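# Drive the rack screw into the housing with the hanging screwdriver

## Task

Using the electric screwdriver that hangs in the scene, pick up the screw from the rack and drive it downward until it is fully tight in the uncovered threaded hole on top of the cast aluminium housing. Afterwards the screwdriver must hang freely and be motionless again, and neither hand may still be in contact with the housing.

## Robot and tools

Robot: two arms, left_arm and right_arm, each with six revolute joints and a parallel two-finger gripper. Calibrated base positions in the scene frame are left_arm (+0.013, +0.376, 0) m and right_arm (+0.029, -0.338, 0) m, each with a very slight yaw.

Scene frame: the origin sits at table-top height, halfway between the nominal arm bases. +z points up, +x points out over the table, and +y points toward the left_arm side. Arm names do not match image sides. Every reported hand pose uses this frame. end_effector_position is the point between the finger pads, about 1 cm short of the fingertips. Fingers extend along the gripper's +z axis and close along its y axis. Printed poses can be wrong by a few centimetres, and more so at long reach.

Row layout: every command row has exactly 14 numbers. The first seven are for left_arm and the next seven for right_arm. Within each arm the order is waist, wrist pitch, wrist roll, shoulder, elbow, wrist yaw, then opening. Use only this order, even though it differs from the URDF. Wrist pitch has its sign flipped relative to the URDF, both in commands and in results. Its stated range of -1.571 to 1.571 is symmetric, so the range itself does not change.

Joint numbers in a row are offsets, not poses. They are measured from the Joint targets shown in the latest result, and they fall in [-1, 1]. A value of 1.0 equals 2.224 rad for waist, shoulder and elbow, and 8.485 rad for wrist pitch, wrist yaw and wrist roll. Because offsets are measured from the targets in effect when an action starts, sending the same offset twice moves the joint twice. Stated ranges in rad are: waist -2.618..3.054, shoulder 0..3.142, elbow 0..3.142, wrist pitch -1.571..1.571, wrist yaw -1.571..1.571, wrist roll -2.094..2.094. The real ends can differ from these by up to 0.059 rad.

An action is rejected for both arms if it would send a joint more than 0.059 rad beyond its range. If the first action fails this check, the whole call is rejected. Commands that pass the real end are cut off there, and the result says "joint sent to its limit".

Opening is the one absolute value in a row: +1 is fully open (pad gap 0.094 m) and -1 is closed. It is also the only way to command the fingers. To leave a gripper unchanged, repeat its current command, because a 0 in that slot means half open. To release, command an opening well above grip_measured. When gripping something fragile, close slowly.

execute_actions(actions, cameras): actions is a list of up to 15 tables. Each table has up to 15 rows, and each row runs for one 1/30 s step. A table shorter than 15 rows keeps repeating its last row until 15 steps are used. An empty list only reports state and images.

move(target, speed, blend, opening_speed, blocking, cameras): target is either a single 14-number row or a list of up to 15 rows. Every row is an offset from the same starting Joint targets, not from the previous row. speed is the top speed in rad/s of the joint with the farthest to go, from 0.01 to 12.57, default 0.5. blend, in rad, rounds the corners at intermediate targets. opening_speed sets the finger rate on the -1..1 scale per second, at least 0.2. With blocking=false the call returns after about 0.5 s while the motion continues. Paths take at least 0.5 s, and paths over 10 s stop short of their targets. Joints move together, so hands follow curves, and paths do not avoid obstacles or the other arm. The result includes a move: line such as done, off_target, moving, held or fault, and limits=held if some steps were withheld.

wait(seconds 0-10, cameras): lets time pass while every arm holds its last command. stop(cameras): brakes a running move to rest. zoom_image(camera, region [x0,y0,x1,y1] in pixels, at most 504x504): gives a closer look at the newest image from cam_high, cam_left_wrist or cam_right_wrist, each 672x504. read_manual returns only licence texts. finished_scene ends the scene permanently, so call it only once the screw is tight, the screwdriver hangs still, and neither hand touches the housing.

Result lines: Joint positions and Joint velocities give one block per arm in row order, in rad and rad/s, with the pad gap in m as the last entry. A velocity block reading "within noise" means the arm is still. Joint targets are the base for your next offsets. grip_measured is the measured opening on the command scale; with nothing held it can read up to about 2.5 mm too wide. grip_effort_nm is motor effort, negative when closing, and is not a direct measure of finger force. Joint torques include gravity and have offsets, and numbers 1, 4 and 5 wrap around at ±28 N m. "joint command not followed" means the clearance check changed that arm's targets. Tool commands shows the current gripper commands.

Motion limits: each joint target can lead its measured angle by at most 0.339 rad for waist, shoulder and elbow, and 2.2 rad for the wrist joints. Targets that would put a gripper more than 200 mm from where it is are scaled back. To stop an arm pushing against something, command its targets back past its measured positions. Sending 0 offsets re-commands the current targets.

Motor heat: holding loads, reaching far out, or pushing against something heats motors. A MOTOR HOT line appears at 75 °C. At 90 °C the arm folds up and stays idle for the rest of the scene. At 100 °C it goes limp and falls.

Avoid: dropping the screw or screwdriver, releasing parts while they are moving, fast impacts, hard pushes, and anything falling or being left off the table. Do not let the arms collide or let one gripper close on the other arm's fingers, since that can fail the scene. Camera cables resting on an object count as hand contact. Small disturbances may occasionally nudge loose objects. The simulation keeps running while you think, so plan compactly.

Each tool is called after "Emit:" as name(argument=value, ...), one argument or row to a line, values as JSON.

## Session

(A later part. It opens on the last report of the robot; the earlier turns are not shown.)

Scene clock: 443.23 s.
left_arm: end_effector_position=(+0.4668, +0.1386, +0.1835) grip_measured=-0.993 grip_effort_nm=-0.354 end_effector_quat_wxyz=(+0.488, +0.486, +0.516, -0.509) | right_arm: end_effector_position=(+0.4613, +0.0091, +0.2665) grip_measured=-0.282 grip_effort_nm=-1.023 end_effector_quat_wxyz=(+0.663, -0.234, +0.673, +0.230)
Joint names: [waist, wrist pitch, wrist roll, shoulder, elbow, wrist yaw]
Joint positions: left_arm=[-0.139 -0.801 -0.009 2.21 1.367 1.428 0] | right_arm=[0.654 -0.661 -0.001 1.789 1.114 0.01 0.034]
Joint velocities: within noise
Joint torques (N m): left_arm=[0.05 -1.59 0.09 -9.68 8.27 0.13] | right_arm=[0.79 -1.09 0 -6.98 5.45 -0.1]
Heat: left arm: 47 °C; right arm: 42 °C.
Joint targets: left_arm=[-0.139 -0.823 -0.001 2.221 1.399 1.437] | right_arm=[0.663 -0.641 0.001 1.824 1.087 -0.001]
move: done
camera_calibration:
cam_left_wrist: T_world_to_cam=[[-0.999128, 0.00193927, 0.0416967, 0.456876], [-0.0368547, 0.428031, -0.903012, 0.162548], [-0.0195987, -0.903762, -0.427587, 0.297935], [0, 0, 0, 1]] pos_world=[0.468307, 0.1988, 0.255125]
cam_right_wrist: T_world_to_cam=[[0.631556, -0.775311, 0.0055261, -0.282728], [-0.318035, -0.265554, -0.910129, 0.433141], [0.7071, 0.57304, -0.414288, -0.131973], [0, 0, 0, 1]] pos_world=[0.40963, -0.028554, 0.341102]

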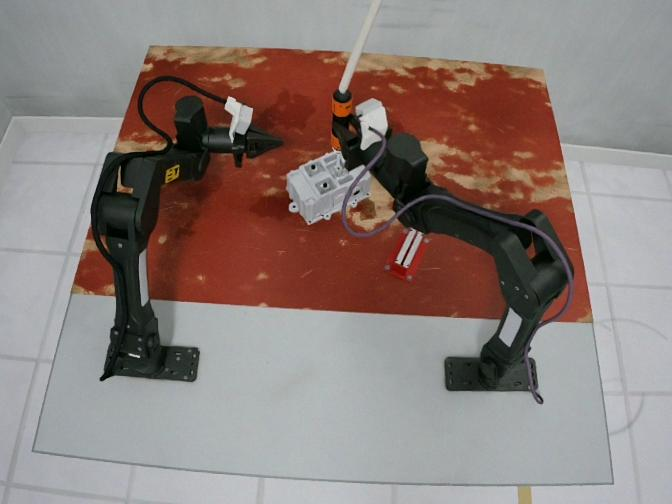

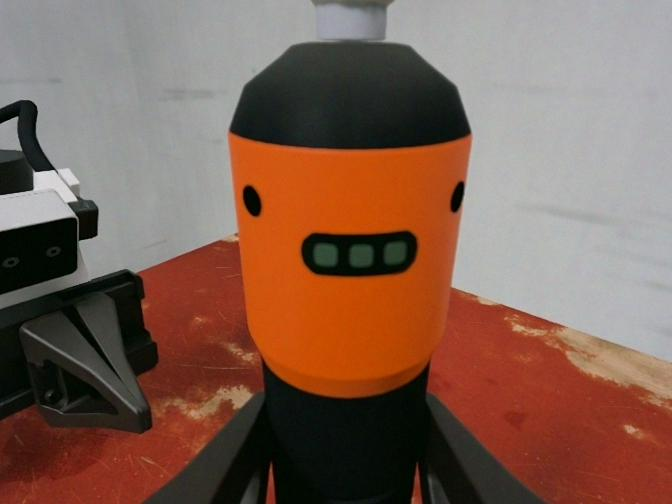

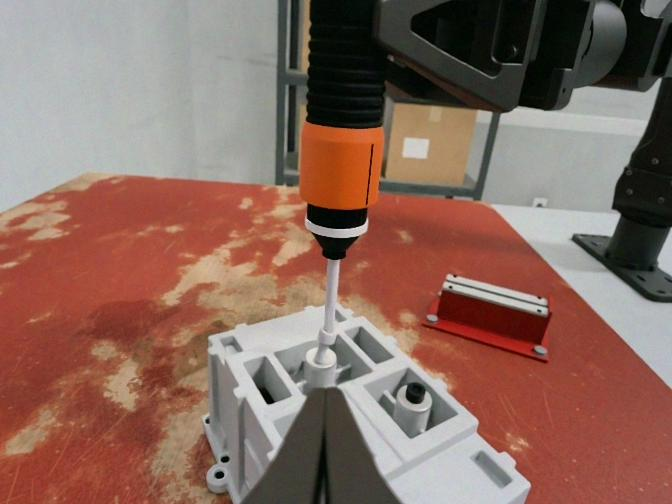

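Emit:
move(
  target=[0,0,0,0,0,0,-1,0,0.006,0,-0.0153,0.0315,0,-1],
  speed=0.1,
)

Emit:
zoom_image(
  camera="cam_right_wrist",
  region=[280, 280, 360, 400],
)

Emit:
zoom_image(
  camera="cam_high",
  region=[315, 130, 365, 185],
)

Scene clock: 459.80 s.
left_arm: end_effector_position=(+0.4668, +0.1386, +0.1835) grip_measured=-0.993 grip_effort_nm=-0.354 end_effector_quat_wxyz=(+0.488, +0.486, +0.516, -0.509) | right_arm: end_effector_position=(+0.4626, +0.0101, +0.2667) grip_measured=-0.282 grip_effort_nm=-1.018 end_effector_quat_wxyz=(+0.659, -0.236, +0.677, +0.228)
Joint names: [waist, wrist pitch, wrist roll, shoulder, elbow, wrist yaw]
Joint positions: left_arm=[-0.139 -0.801 -0.009 2.21 1.367 1.428 0] | right_arm=[0.654 -0.63 -0.001 1.789 1.13 0.01 0.034]
Joint velocities: within noise
Joint torques (N m): left_arm=[0.06 -1.6 0.08 -9.7 8.27 0.12] | right_arm=[0.72 -0.94 0 -9.8 9.65 -0.11]
Heat: left arm: 47 °C; right arm: 41 °C.
Joint targets: left_arm=[-0.139 -0.824 -0.001 2.221 1.399 1.437] | right_arm=[0.663 -0.590 0.001 1.790 1.157 -0.001]
move: off_target (right_arm); right_arm: the wrist pitch is farthest, 0.040 rad from its target
camera_calibration:
cam_left_wrist: T_world_to_cam=[[-0.999141, 0.00198023, 0.0413847, 0.456953], [-0.0365579, 0.427908, -0.903083, 0.162452], [-0.0194972, -0.90382, -0.427468, 0.297868], [0, 0, 0, 1]] pos_world=[0.468307, 0.1988, 0.255126]
cam_right_wrist: T_world_to_cam=[[0.631639, -0.775244, 0.00541877, -0.282738], [-0.328237, -0.273754, -0.904057, 0.437166], [0.702348, 0.569259, -0.427377, -0.127637], [0, 0, 0, 1]] pos_world=[0.411728, -0.0268558, 0.342205]

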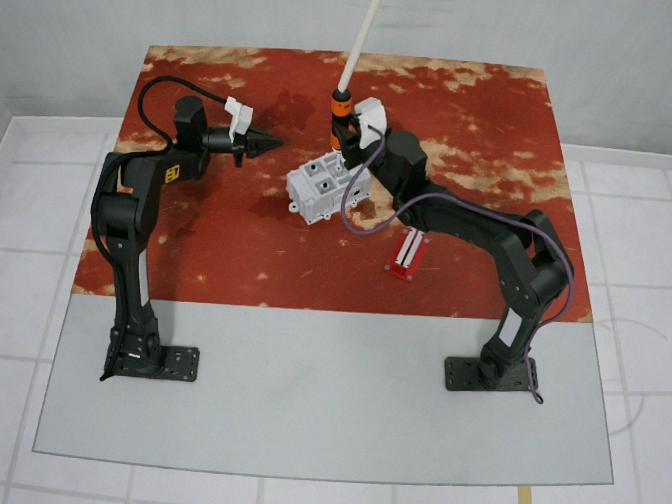

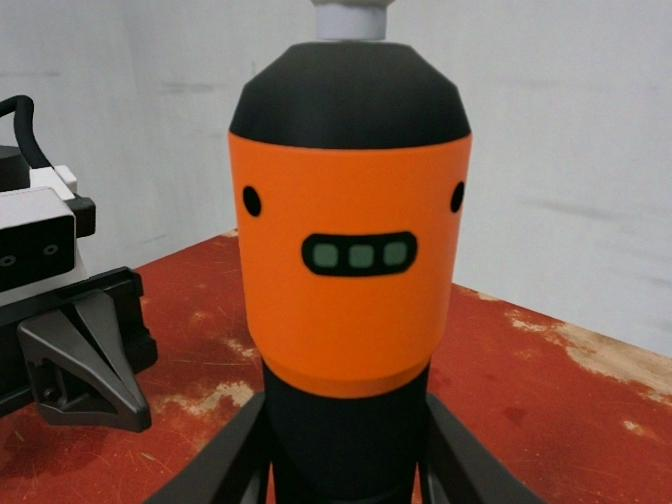

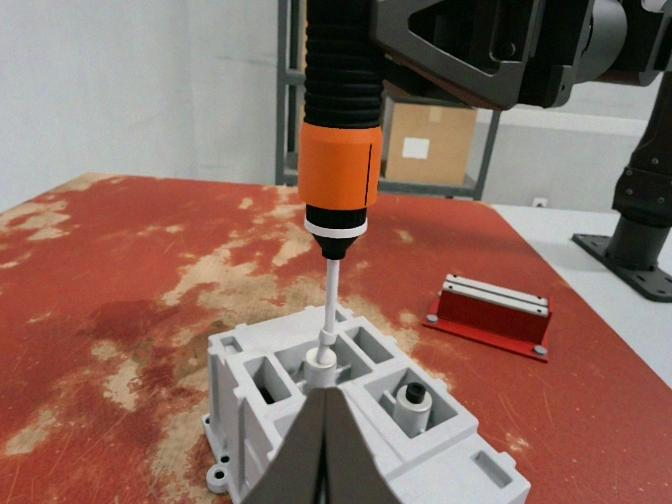

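Scaled by 4.200 from the camera's 672x504 image, which has a finer 960x720 frame.

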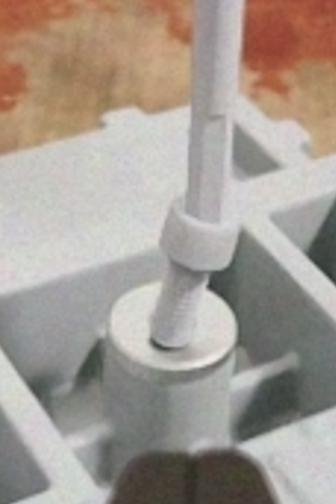

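Scaled by 9.164 from the camera's 672x504 image, which has a finer 960x720 frame.

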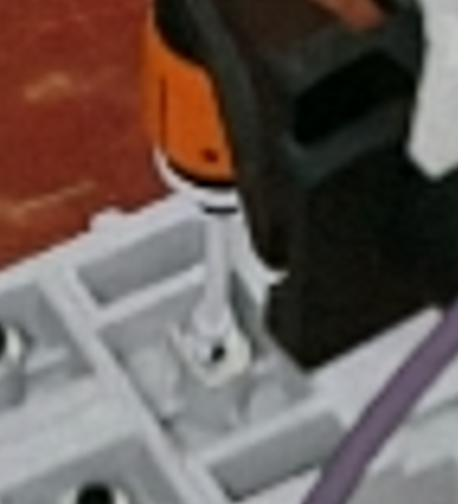

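Emit:
move(
  target=[0,0,0,0,0,0,-1,-0.009,0.0018,0,-0.0108,0.001,0,-1],
  speed=0.1,
)

Emit:
zoom_image(
  camera="cam_right_wrist",
  region=[280, 280, 360, 400],
)

Emit:
zoom_image(
  camera="cam_high",
  region=[315, 130, 365, 185],
)

Scene clock: 472.17 s.
left_arm: end_effector_position=(+0.4668, +0.1386, +0.1835) grip_measured=-0.993 grip_effort_nm=-0.349 end_effector_quat_wxyz=(+0.488, +0.486, +0.516, -0.509) | right_arm: end_effector_position=(+0.4655, +0.0064, +0.2656) grip_measured=-0.282 grip_effort_nm=-1.018 end_effector_quat_wxyz=(+0.658, -0.233, +0.680, +0.225)
Joint names: [waist, wrist pitch, wrist roll, shoulder, elbow, wrist yaw]
Joint positions: left_arm=[-0.139 -0.801 -0.009 2.21 1.367 1.428 0] | right_arm=[0.646 -0.624 0 1.789 1.131 0.01 0.034]
Joint velocities: within noise
Joint torques (N m): left_arm=[0.03 -1.59 0.09 -9.69 8.28 0.12] | right_arm=[-0.18 -0.81 -0.05 -11.9 9.87 -0.09]
Heat: left arm: 47 °C; right arm: 44 °C.
Joint targets: left_arm=[-0.139 -0.824 -0.001 2.221 1.399 1.437] | right_arm=[0.643 -0.575 0.001 1.766 1.159 -0.001]
move: off_target (right_arm); right_arm: the wrist pitch is farthest, 0.050 rad from its target
camera_calibration:
cam_left_wrist: T_world_to_cam=[[-0.999141, 0.00198023, 0.0413847, 0.456953], [-0.0365579, 0.427908, -0.903083, 0.162452], [-0.0194972, -0.90382, -0.427468, 0.297868], [0, 0, 0, 1]] pos_world=[0.468307, 0.1988, 0.255126]
cam_right_wrist: T_world_to_cam=[[0.625105, -0.780531, 0.00388723, -0.283892], [-0.334898, -0.272702, -0.90193, 0.438621], [0.705044, 0.562499, -0.431866, -0.128049], [0, 0, 0, 1]] pos_world=[0.414636, -0.0299464, 0.341409]

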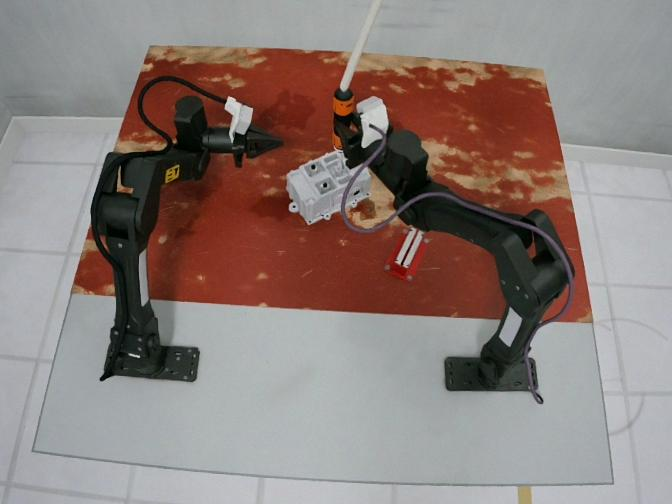

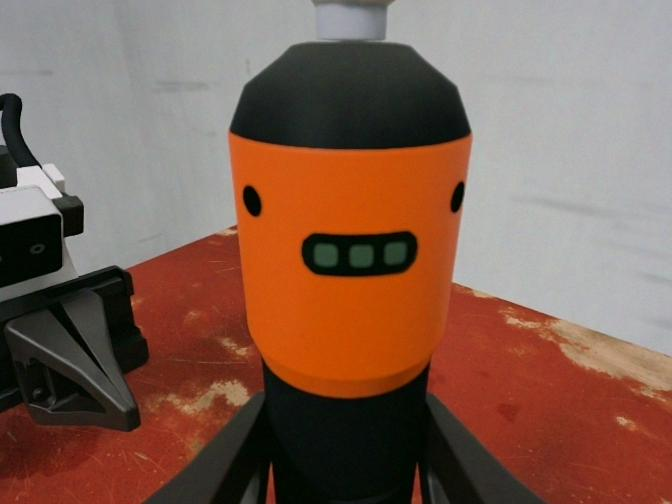

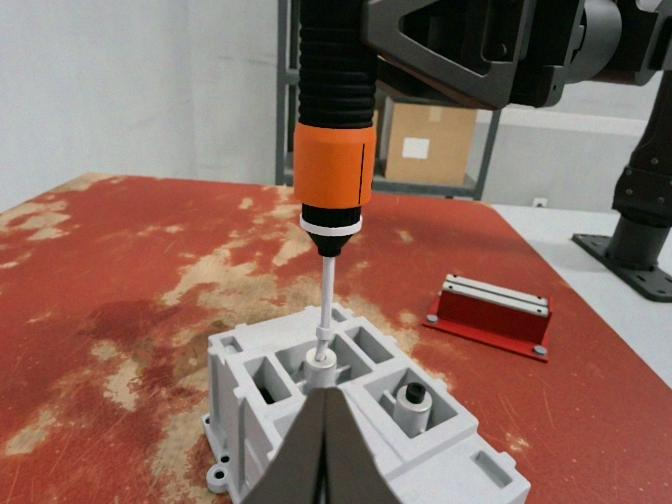

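Scaled by 4.200 from the camera's 672x504 image, which has a finer 960x720 frame.

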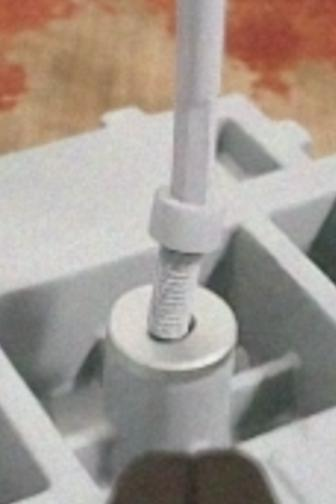

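Scaled by 9.164 from the camera's 672x504 image, which has a finer 960x720 frame.

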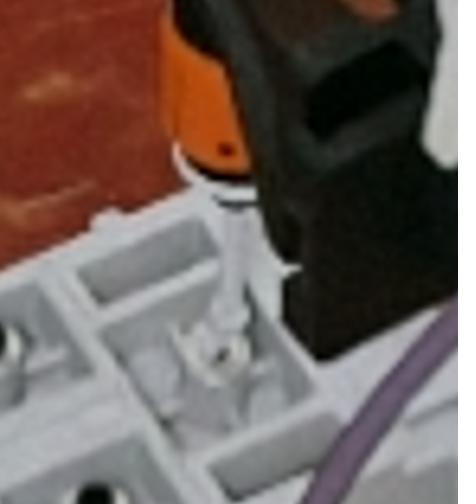

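Emit:
move(
  target=[0,0,0,0,0,0,-1,0,0.0014,0,-0.0085,0.003,0,-1],
  speed=0.1,
)

Emit:
zoom_image(
  camera="cam_right_wrist",
  region=[280, 280, 360, 400],
)

Emit:
zoom_image(
  camera="cam_high",
  region=[315, 130, 365, 185],
)

Scene clock: 483.93 s.
left_arm: end_effector_position=(+0.4668, +0.1386, +0.1835) grip_measured=-0.993 grip_effort_nm=-0.359 end_effector_quat_wxyz=(+0.488, +0.486, +0.516, -0.509) | right_arm: end_effector_position=(+0.4644, +0.0055, +0.2674) grip_measured=-0.282 grip_effort_nm=-1.018 end_effector_quat_wxyz=(+0.654, -0.234, +0.684, +0.224)
Joint names: [waist, wrist pitch, wrist roll, shoulder, elbow, wrist yaw]
Joint positions: left_arm=[-0.139 -0.801 -0.009 2.21 1.367 1.428 0] | right_arm=[0.646 -0.596 0 1.777 1.136 0.01 0.034]
Joint velocities: within noise
Joint torques (N m): left_arm=[0.05 -1.59 0.09 -9.65 8.28 0.13] | right_arm=[-0.16 -0.96 -0.03 -12.44 9.95 -0.09]
Heat: left arm: 47 °C; right arm: 45 °C.
Joint targets: left_arm=[-0.139 -0.824 -0.001 2.221 1.399 1.437] | right_arm=[0.643 -0.563 0.001 1.746 1.166 -0.001]
move: done
camera_calibration:
cam_left_wrist: T_world_to_cam=[[-0.999141, 0.00198023, 0.0413847, 0.456953], [-0.0365579, 0.427908, -0.903083, 0.162452], [-0.0194972, -0.90382, -0.427468, 0.297868], [0, 0, 0, 1]] pos_world=[0.468307, 0.1988, 0.255126]
cam_right_wrist: T_world_to_cam=[[0.625111, -0.780526, 0.00377651, -0.28385], [-0.342751, -0.278844, -0.897089, 0.442064], [0.701254, 0.559486, -0.441835, -0.121608], [0, 0, 0, 1]] pos_world=[0.414234, -0.0302476, 0.343912]

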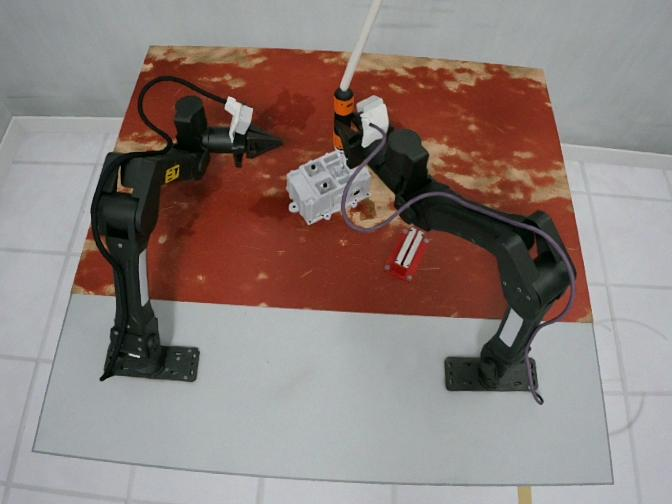

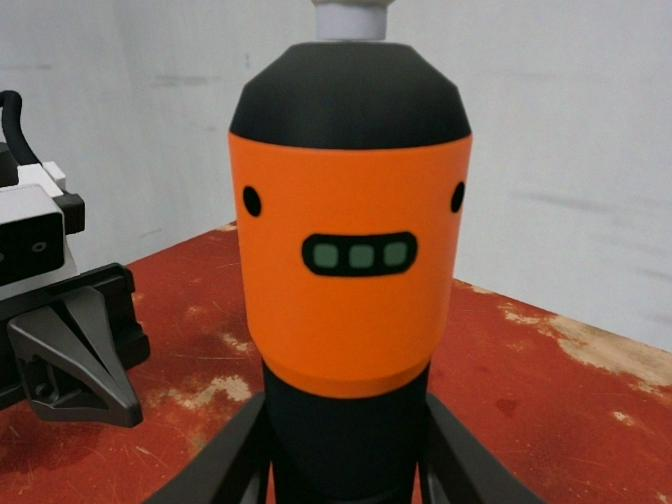

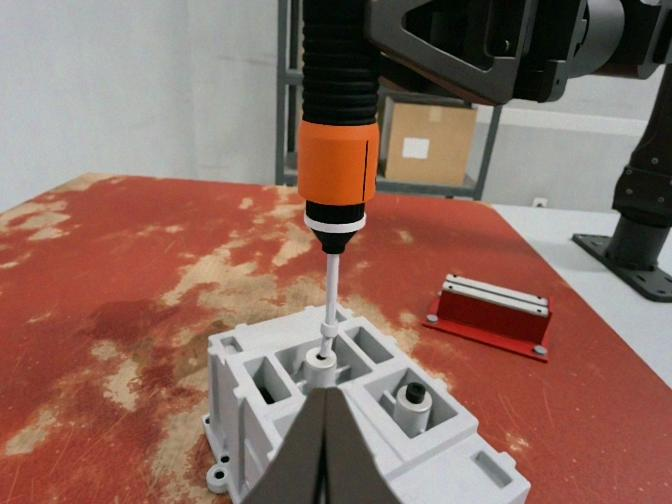

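Scaled by 4.200 from the camera's 672x504 image, which has a finer 960x720 frame.

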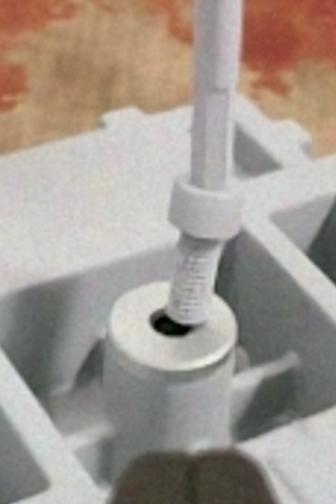

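Scaled by 9.164 from the camera's 672x504 image, which has a finer 960x720 frame.

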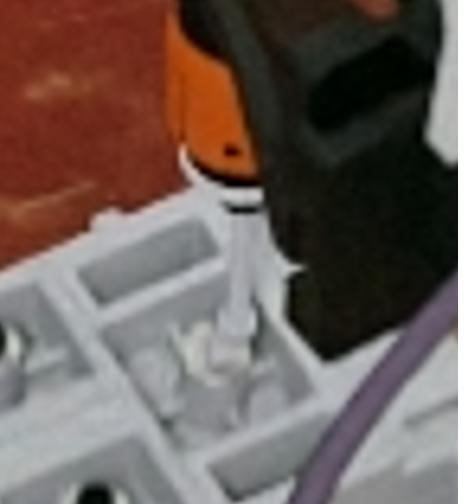

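Emit:
move(
  target=[0,0,0,0,0,0,-1,0,-0.005,0,0,-0.031,0,-1],
  speed=0.1,
)

Emit:
zoom_image(
  camera="cam_right_wrist",
  region=[280, 280, 360, 400],
)

Emit:
zoom_image(
  camera="cam_high",
  region=[325, 145, 355, 180],
)

Scene clock: 514.00 s.
left_arm: end_effector_position=(+0.4668, +0.1386, +0.1835) grip_measured=-0.993 grip_effort_nm=-0.354 end_effector_quat_wxyz=(+0.488, +0.486, +0.516, -0.509) | right_arm: end_effector_position=(+0.4632, +0.0046, +0.2675) grip_measured=-0.282 grip_effort_nm=-1.023 end_effector_quat_wxyz=(+0.658, -0.233, +0.680, +0.225)
Joint names: [waist, wrist pitch, wrist roll, shoulder, elbow, wrist yaw]
Joint positions: left_arm=[-0.139 -0.801 -0.009 2.21 1.367 1.428 0] | right_arm=[0.646 -0.62 0 1.776 1.122 0.01 0.034]
Joint velocities: within noise
Joint torques (N m): left_arm=[0.02 -1.59 0.08 -9.72 8.25 0.12] | right_arm=[-0.03 -1.12 -0.02 -12.22 5.71 -0.11]
Heat: left arm: 48 °C; right arm: 47 °C.
Joint targets: left_arm=[-0.139 -0.824 -0.001 2.221 1.399 1.437] | right_arm=[0.643 -0.605 0.001 1.747 1.097 -0.001]
move: done
camera_calibration:
cam_left_wrist: T_world_to_cam=[[-0.999141, 0.00198023, 0.0413847, 0.456953], [-0.0365579, 0.427908, -0.903083, 0.162452], [-0.0194972, -0.90382, -0.427468, 0.297868], [0, 0, 0, 1]] pos_world=[0.468307, 0.1988, 0.255126]
cam_right_wrist: T_world_to_cam=[[0.625098, -0.780537, 0.0038038, -0.283835], [-0.334417, -0.272217, -0.902255, 0.439002], [0.705279, 0.562725, -0.431187, -0.124917], [0, 0, 0, 1]] pos_world=[0.412336, -0.0317463, 0.343309]

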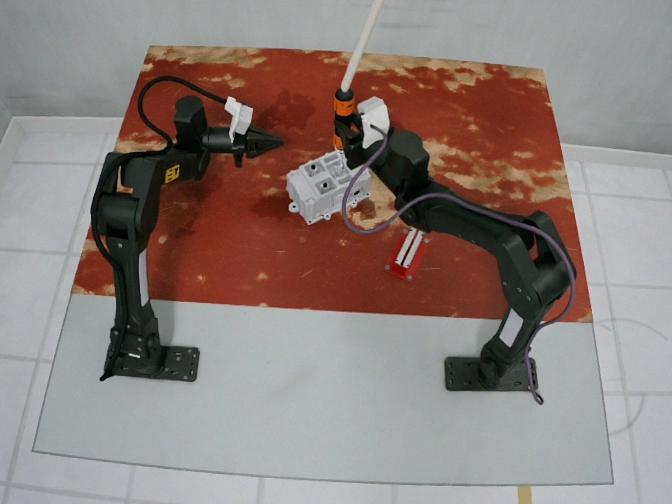

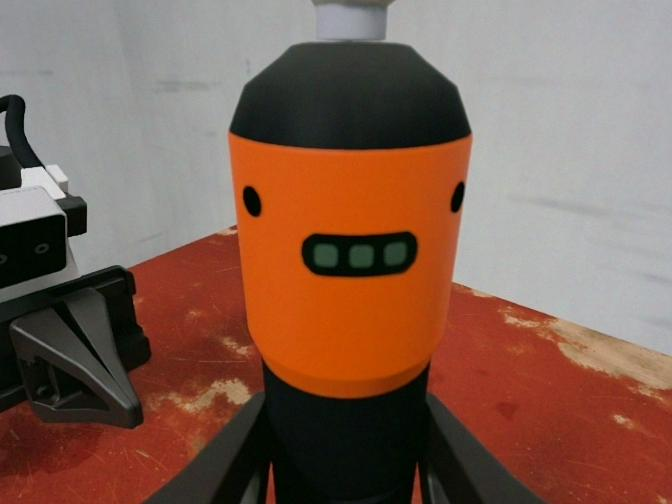

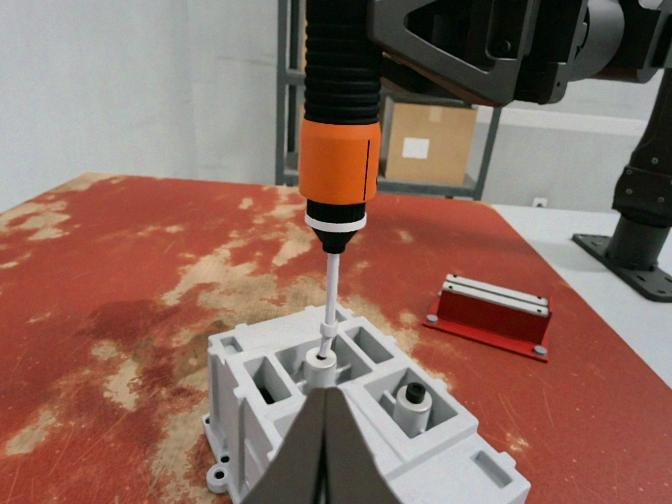

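Scaled by 4.200 from the camera's 672x504 image, which has a finer 960x720 frame.

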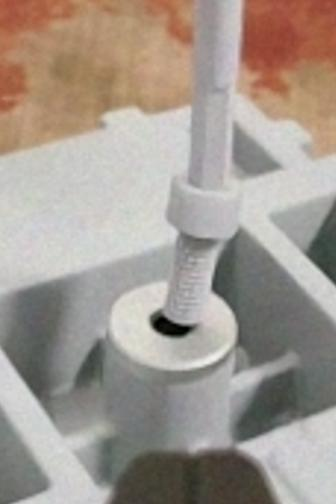

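Scaled by 14.400 from the camera's 672x504 image, which has a finer 960x720 frame.

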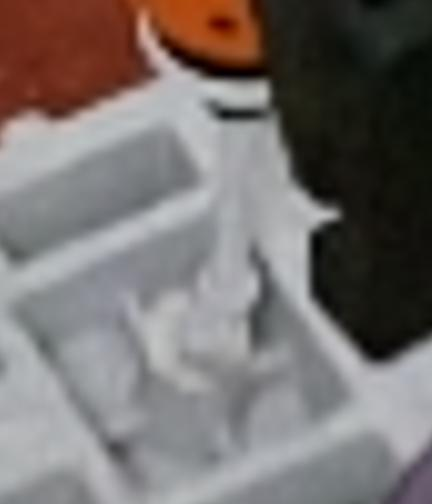

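Emit:
move(
  target=[0,0,0,0,0,0,-1,0,-0.001,0,0.03,0,0,-1],
  speed=0.1,
)

Emit:
zoom_image(
  camera="cam_right_wrist",
  region=[280, 280, 360, 400],
)

Emit:
zoom_image(
  camera="cam_high",
  region=[325, 145, 355, 180],
)

Scene clock: 532.80 s.
left_arm: end_effector_position=(+0.4668, +0.1386, +0.1835) grip_measured=-0.993 grip_effort_nm=-0.354 end_effector_quat_wxyz=(+0.488, +0.486, +0.516, -0.509) | right_arm: end_effector_position=(+0.4639, +0.0051, +0.2671) grip_measured=-0.282 grip_effort_nm=-1.018 end_effector_quat_wxyz=(+0.659, -0.232, +0.679, +0.226)
Joint names: [waist, wrist pitch, wrist roll, shoulder, elbow, wrist yaw]
Joint positions: left_arm=[-0.139 -0.801 -0.009 2.21 1.367 1.428 0] | right_arm=[0.646 -0.629 0 1.781 1.122 0.01 0.034]
Joint velocities: within noise
Joint torques (N m): left_arm=[0.02 -1.59 0.08 -9.69 8.24 0.13] | right_arm=[-0.09 -1.12 -0.03 -7.17 5.65 -0.11]
Heat: left arm: 48 °C; right arm: 44 °C.
Joint targets: left_arm=[-0.139 -0.824 -0.001 2.221 1.399 1.437] | right_arm=[0.643 -0.614 0.001 1.813 1.097 -0.001]
move: done
camera_calibration:
cam_left_wrist: T_world_to_cam=[[-0.999141, 0.00198023, 0.0413847, 0.456953], [-0.0365579, 0.427908, -0.903083, 0.162452], [-0.0194972, -0.90382, -0.427468, 0.297868], [0, 0, 0, 1]] pos_world=[0.468307, 0.1988, 0.255126]
cam_right_wrist: T_world_to_cam=[[0.625081, -0.780551, 0.0038615, -0.283862], [-0.331726, -0.270124, -0.903876, 0.438096], [0.706564, 0.563714, -0.427778, -0.127338], [0, 0, 0, 1]] pos_world=[0.412736, -0.0314458, 0.342608]

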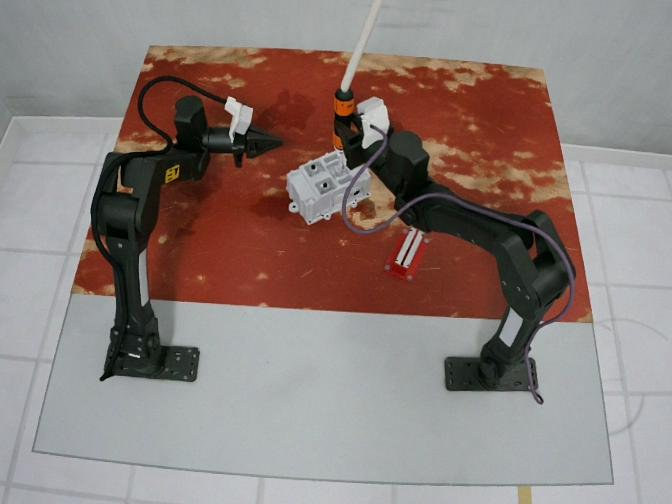

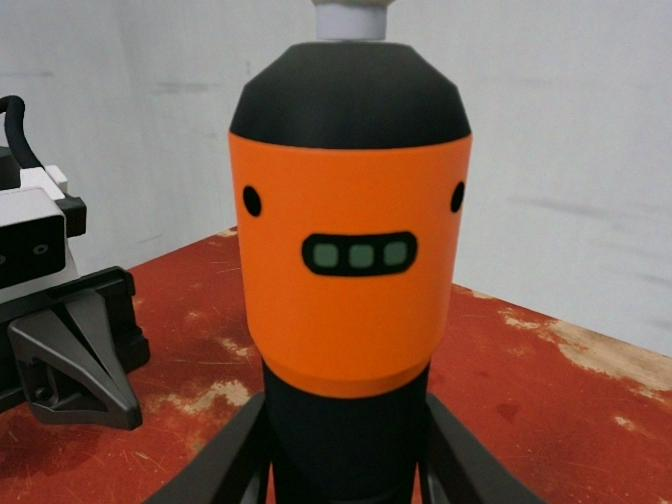

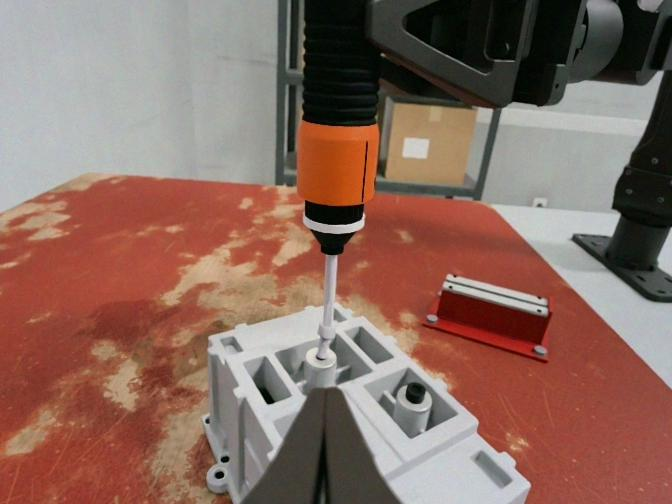

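Scaled by 4.200 from the camera's 672x504 image, which has a finer 960x720 frame.

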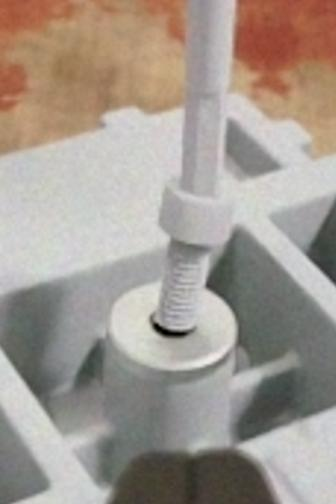

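Scaled by 14.400 from the camera's 672x504 image, which has a finer 960x720 frame.

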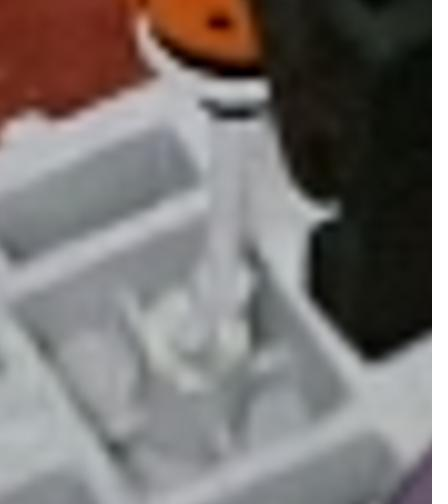

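Emit:
move(
  target=[0,0,0,0,0,0,-1,0,-0.0018,0,0.0030,-0.0043,0,-1],
  speed=0.05,
)

Emit:
zoom_image(
  camera="cam_right_wrist",
  region=[280, 280, 360, 400],
)

Emit:
zoom_image(
  camera="cam_high",
  region=[325, 145, 355, 180],
)

Scene clock: 540.17 s.
left_arm: end_effector_position=(+0.4668, +0.1386, +0.1835) grip_measured=-0.993 grip_effort_nm=-0.364 end_effector_quat_wxyz=(+0.488, +0.486, +0.516, -0.509) | right_arm: end_effector_position=(+0.4638, +0.0050, +0.2662) grip_measured=-0.282 grip_effort_nm=-1.018 end_effector_quat_wxyz=(+0.662, -0.231, +0.676, +0.226)
Joint names: [waist, wrist pitch, wrist roll, shoulder, elbow, wrist yaw]
Joint positions: left_arm=[-0.139 -0.801 -0.009 2.21 1.367 1.428 0] | right_arm=[0.646 -0.649 0 1.785 1.115 0.01 0.034]
Joint velocities: within noise
Joint torques (N m): left_arm=[0.03 -1.59 0.09 -9.7 8.27 0.13] | right_arm=[-0.12 -1.07 -0.02 -6.97 5.57 -0.1]
Heat: left arm: 48 °C; right arm: 42 °C.
Joint targets: left_arm=[-0.139 -0.824 -0.001 2.221 1.399 1.437] | right_arm=[0.643 -0.629 0.001 1.820 1.087 -0.001]
move: done
camera_calibration:
cam_left_wrist: T_world_to_cam=[[-0.999141, 0.00198023, 0.0413847, 0.456953], [-0.0365579, 0.427908, -0.903083, 0.162452], [-0.0194972, -0.90382, -0.427468, 0.297868], [0, 0, 0, 1]] pos_world=[0.468307, 0.1988, 0.255126]
cam_right_wrist: T_world_to_cam=[[0.624995, -0.780619, 0.00395465, -0.283792], [-0.325972, -0.265582, -0.907308, 0.435467], [0.709313, 0.565774, -0.420447, -0.130859], [0, 0, 0, 1]] pos_world=[0.412138, -0.0318448, 0.341206]

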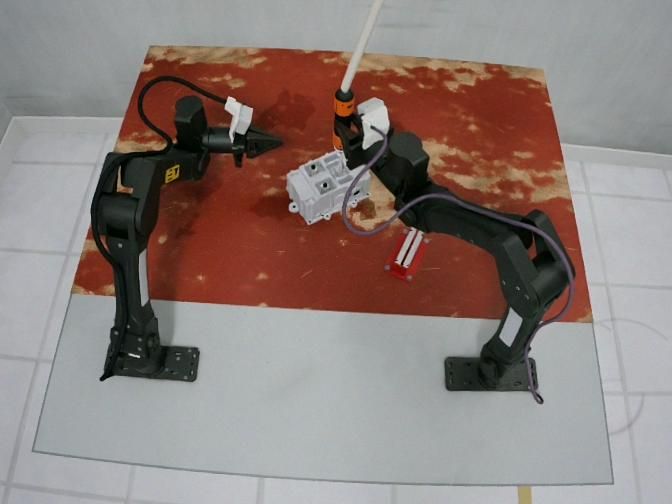

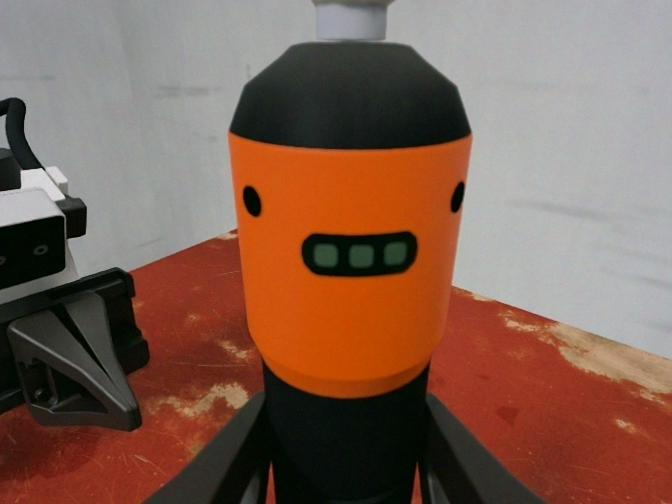

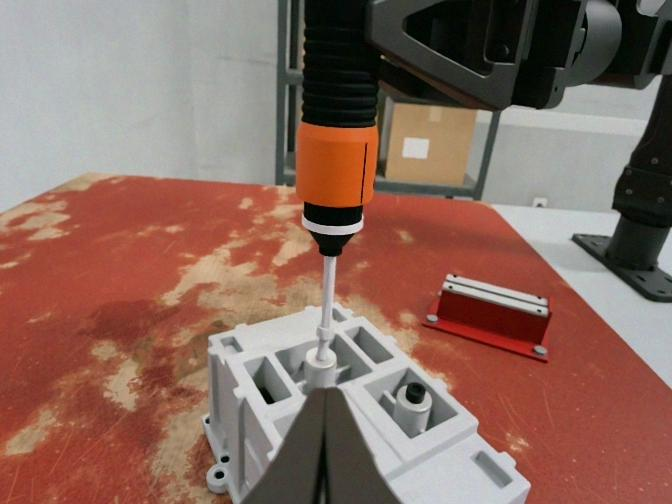

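Scaled by 4.200 from the camera's 672x504 image, which has a finer 960x720 frame.

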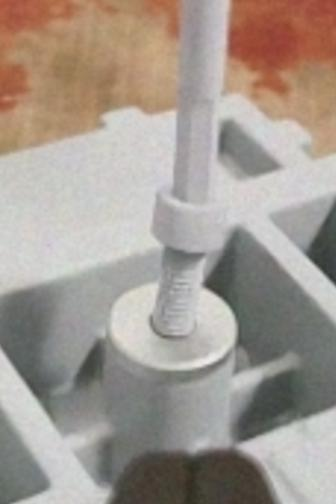

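Scaled by 14.400 from the camera's 672x504 image, which has a finer 960x720 frame.

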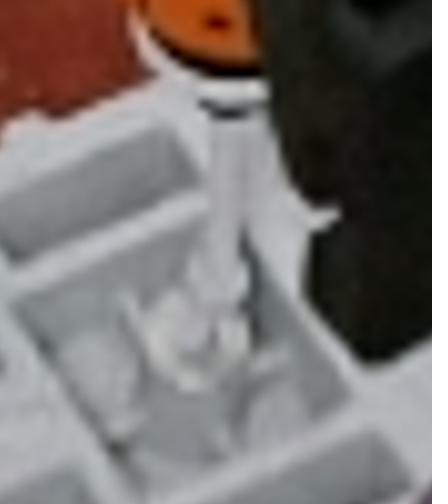

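Emit:
move(
  target=[0,0,0,0,0,0,-1,0,-0.001,0,0.0030,-0.0060,0,-1],
  speed=0.05,
)

Emit:
zoom_image(
  camera="cam_right_wrist",
  region=[280, 280, 360, 400],
)

Scene clock: 549.70 s.
left_arm: end_effector_position=(+0.4668, +0.1386, +0.1835) grip_measured=-0.993 grip_effort_nm=-0.359 end_effector_quat_wxyz=(+0.488, +0.486, +0.516, -0.509) | right_arm: end_effector_position=(+0.4633, +0.0047, +0.2649) grip_measured=-0.282 grip_effort_nm=-1.018 end_effector_quat_wxyz=(+0.665, -0.230, +0.673, +0.228)
Joint names: [waist, wrist pitch, wrist roll, shoulder, elbow, wrist yaw]
Joint positions: left_arm=[-0.139 -0.801 -0.009 2.21 1.367 1.428 0] | right_arm=[0.646 -0.672 0 1.788 1.104 0.01 0.034]
Joint velocities: within noise
Joint torques (N m): left_arm=[0.03 -1.59 0.08 -9.69 8.28 0.13] | right_arm=[-0.2 -0.95 -0.03 -6.75 5.42 -0.1]
Heat: left arm: 48 °C; right arm: 42 °C.
Joint targets: left_arm=[-0.139 -0.824 -0.001 2.221 1.399 1.437] | right_arm=[0.643 -0.637 0.001 1.827 1.074 -0.001]
move: off_target (right_arm); right_arm: the shoulder is farthest, 0.038 rad from its target
camera_calibration:
cam_left_wrist: T_world_to_cam=[[-0.999141, 0.00198023, 0.0413847, 0.456953], [-0.0365579, 0.427908, -0.903083, 0.162452], [-0.0194972, -0.90382, -0.427468, 0.297868], [0, 0, 0, 1]] pos_world=[0.468307, 0.1988, 0.255126]
cam_right_wrist: T_world_to_cam=[[0.625047, -0.780577, 0.00399606, -0.283881], [-0.319475, -0.260484, -0.911089, 0.432104], [0.712216, 0.568197, -0.41219, -0.134444], [0, 0, 0, 1]] pos_world=[0.411239, -0.0326438, 0.339404]

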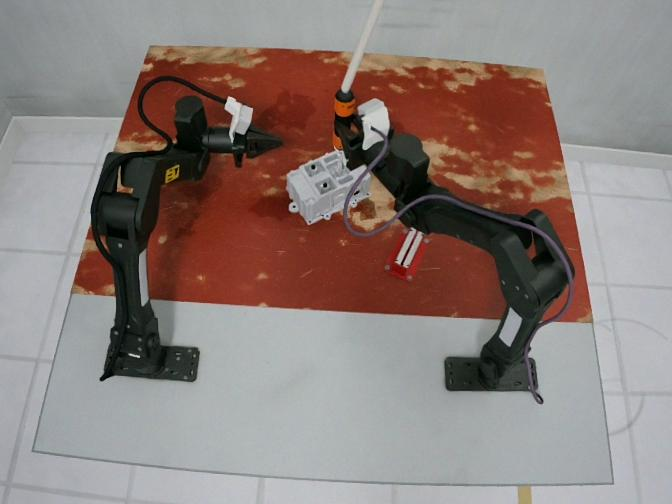

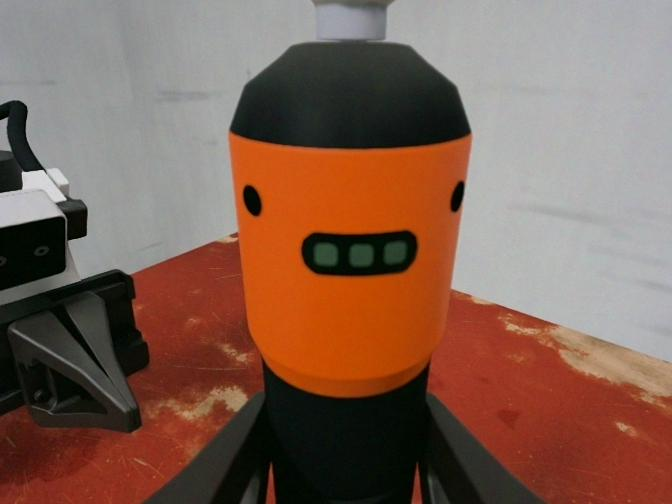

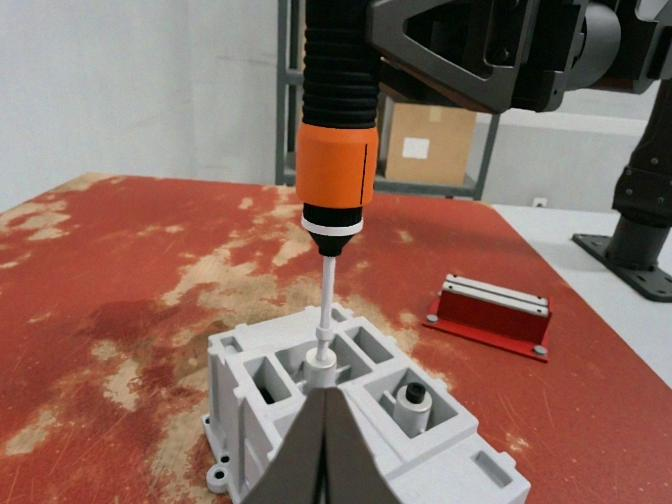

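Scaled by 4.200 from the camera's 672x504 image, which has a finer 960x720 frame.

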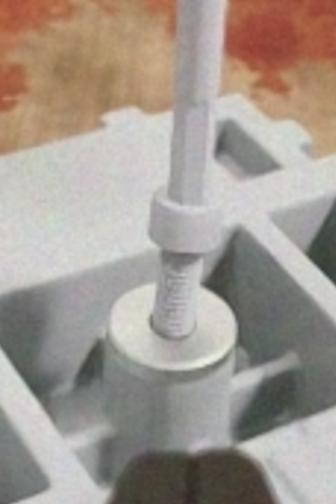

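Emit:
move(
  target=[0,0,0,0,0,0,-1,0,0.005,0,0.0010,-0.012,0,-1],
  speed=0.1,
)

Emit:
zoom_image(
  camera="cam_right_wrist",
  region=[260, 200, 380, 400],
)

Scene clock: 564.97 s.
left_arm: end_effector_position=(+0.4668, +0.1386, +0.1835) grip_measured=-0.993 grip_effort_nm=-0.354 end_effector_quat_wxyz=(+0.488, +0.486, +0.516, -0.509) | right_arm: end_effector_position=(+0.4620, +0.0036, +0.2611) grip_measured=-0.282 grip_effort_nm=-1.018 end_effector_quat_wxyz=(+0.664, -0.229, +0.674, +0.228)
Joint names: [waist, wrist pitch, wrist roll, shoulder, elbow, wrist yaw]
Joint positions: left_arm=[-0.139 -0.801 -0.009 2.21 1.367 1.428 0] | right_arm=[0.646 -0.687 0.003 1.788 1.088 0.01 0.034]
Joint velocities: within noise
Joint torques (N m): left_arm=[0.06 -1.59 0.08 -9.69 8.29 0.12] | right_arm=[-0.17 -0.5 -0.07 -6.56 4.52 -0.09]
Heat: left arm: 49 °C; right arm: 41 °C.
Joint targets: left_arm=[-0.139 -0.824 -0.001 2.221 1.399 1.437] | right_arm=[0.643 -0.595 0.001 1.829 1.047 -0.001]
move: off_target (right_arm); right_arm: the wrist pitch is farthest, 0.092 rad from its target
camera_calibration:
cam_left_wrist: T_world_to_cam=[[-0.999141, 0.00198023, 0.0413847, 0.456953], [-0.0365579, 0.427908, -0.903083, 0.162452], [-0.0194972, -0.90382, -0.427468, 0.297868], [0, 0, 0, 1]] pos_world=[0.468307, 0.1988, 0.255126]
cam_right_wrist: T_world_to_cam=[[0.624949, -0.780665, 0.00095908, -0.282995], [-0.321965, -0.258863, -0.910675, 0.428888], [0.71118, 0.568817, -0.413123, -0.133713], [0, 0, 0, 1]] pos_world=[0.410039, -0.0338433, 0.335609]

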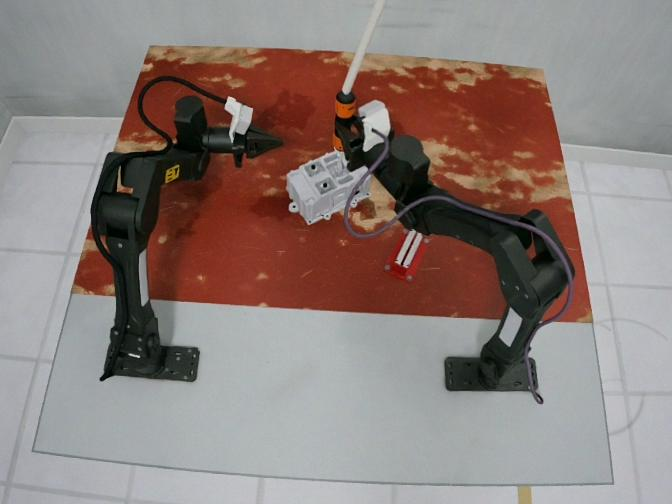

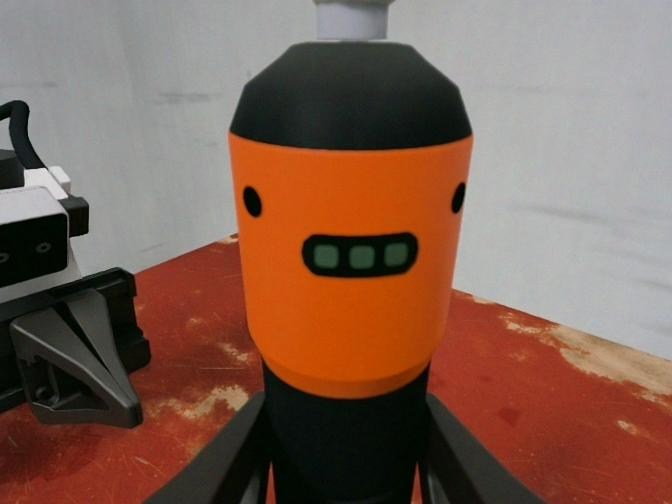

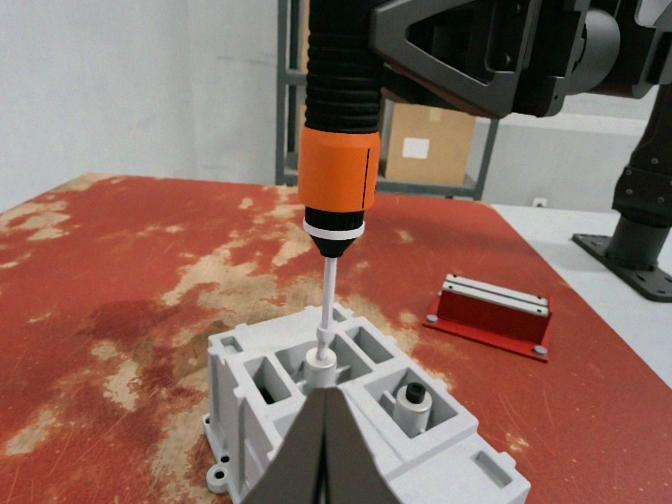

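Scaled by 2.520 from the camera's 672x504 image, which has a finer 960x720 frame.

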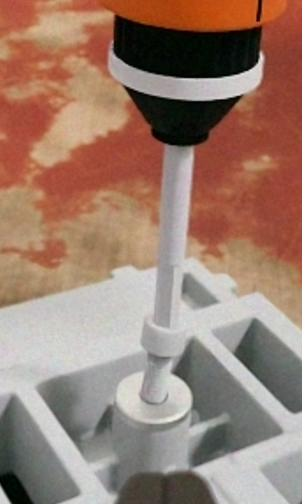

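Emit:
wait(
  seconds=1,
  cameras=["cam_right_wrist"],
)

Emit:
zoom_image(
  camera="cam_right_wrist",
  region=[280, 280, 360, 400],
)

Scene clock: 574.50 s.
left_arm: end_effector_position=(+0.4668, +0.1386, +0.1835) grip_measured=-0.993 grip_effort_nm=-0.359 end_effector_quat_wxyz=(+0.488, +0.486, +0.516, -0.509) | right_arm: end_effector_position=(+0.4620, +0.0036, +0.2612) grip_measured=-0.282 grip_effort_nm=-1.018 end_effector_quat_wxyz=(+0.664, -0.229, +0.674, +0.229)
Joint names: [waist, wrist pitch, wrist roll, shoulder, elbow, wrist yaw]
Joint positions: left_arm=[-0.139 -0.801 -0.009 2.21 1.367 1.428 0] | right_arm=[0.646 -0.687 0.003 1.788 1.088 0.01 0.034]
Joint velocities: within noise
Joint torques (N m): left_arm=[0.05 -1.59 0.09 -9.66 8.27 0.13] | right_arm=[-0.13 -0.47 -0.07 -6.56 4.63 -0.11]
Heat: left arm: 49 °C; right arm: 41 °C.
Joint targets: left_arm=[-0.139 -0.824 -0.001 2.221 1.399 1.437] | right_arm=[0.643 -0.595 0.001 1.829 1.048 -0.001]
Tool commands: left_gripper/opening=-1.0 right_gripper/opening=-1.0
wait: 1.00 s; at rest from the start
camera_calibration:
cam_right_wrist: T_world_to_cam=[[0.62497, -0.780648, 0.000981096, -0.283011], [-0.32171, -0.258699, -0.910811, 0.428925], [0.711277, 0.568914, -0.412821, -0.13381], [0, 0, 0, 1]] pos_world=[0.410039, -0.0338433, 0.335708]
Images, in order (width x height): cam_right_wrist 672x504.

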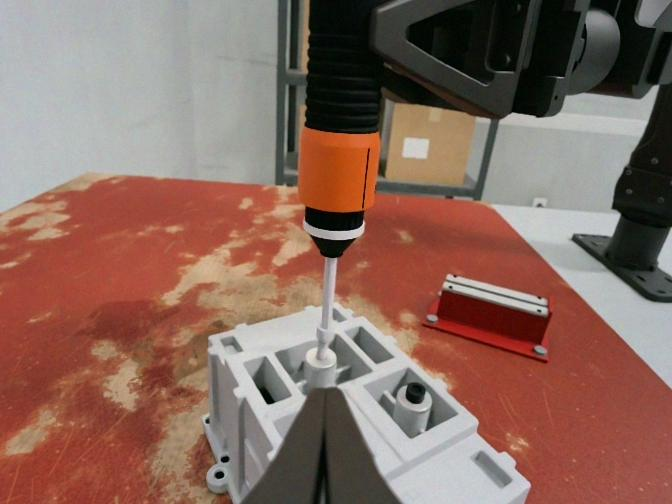

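Scaled by 4.200 from the camera's 672x504 image, which has a finer 960x720 frame.

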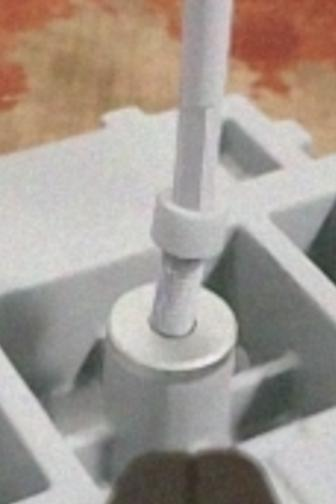

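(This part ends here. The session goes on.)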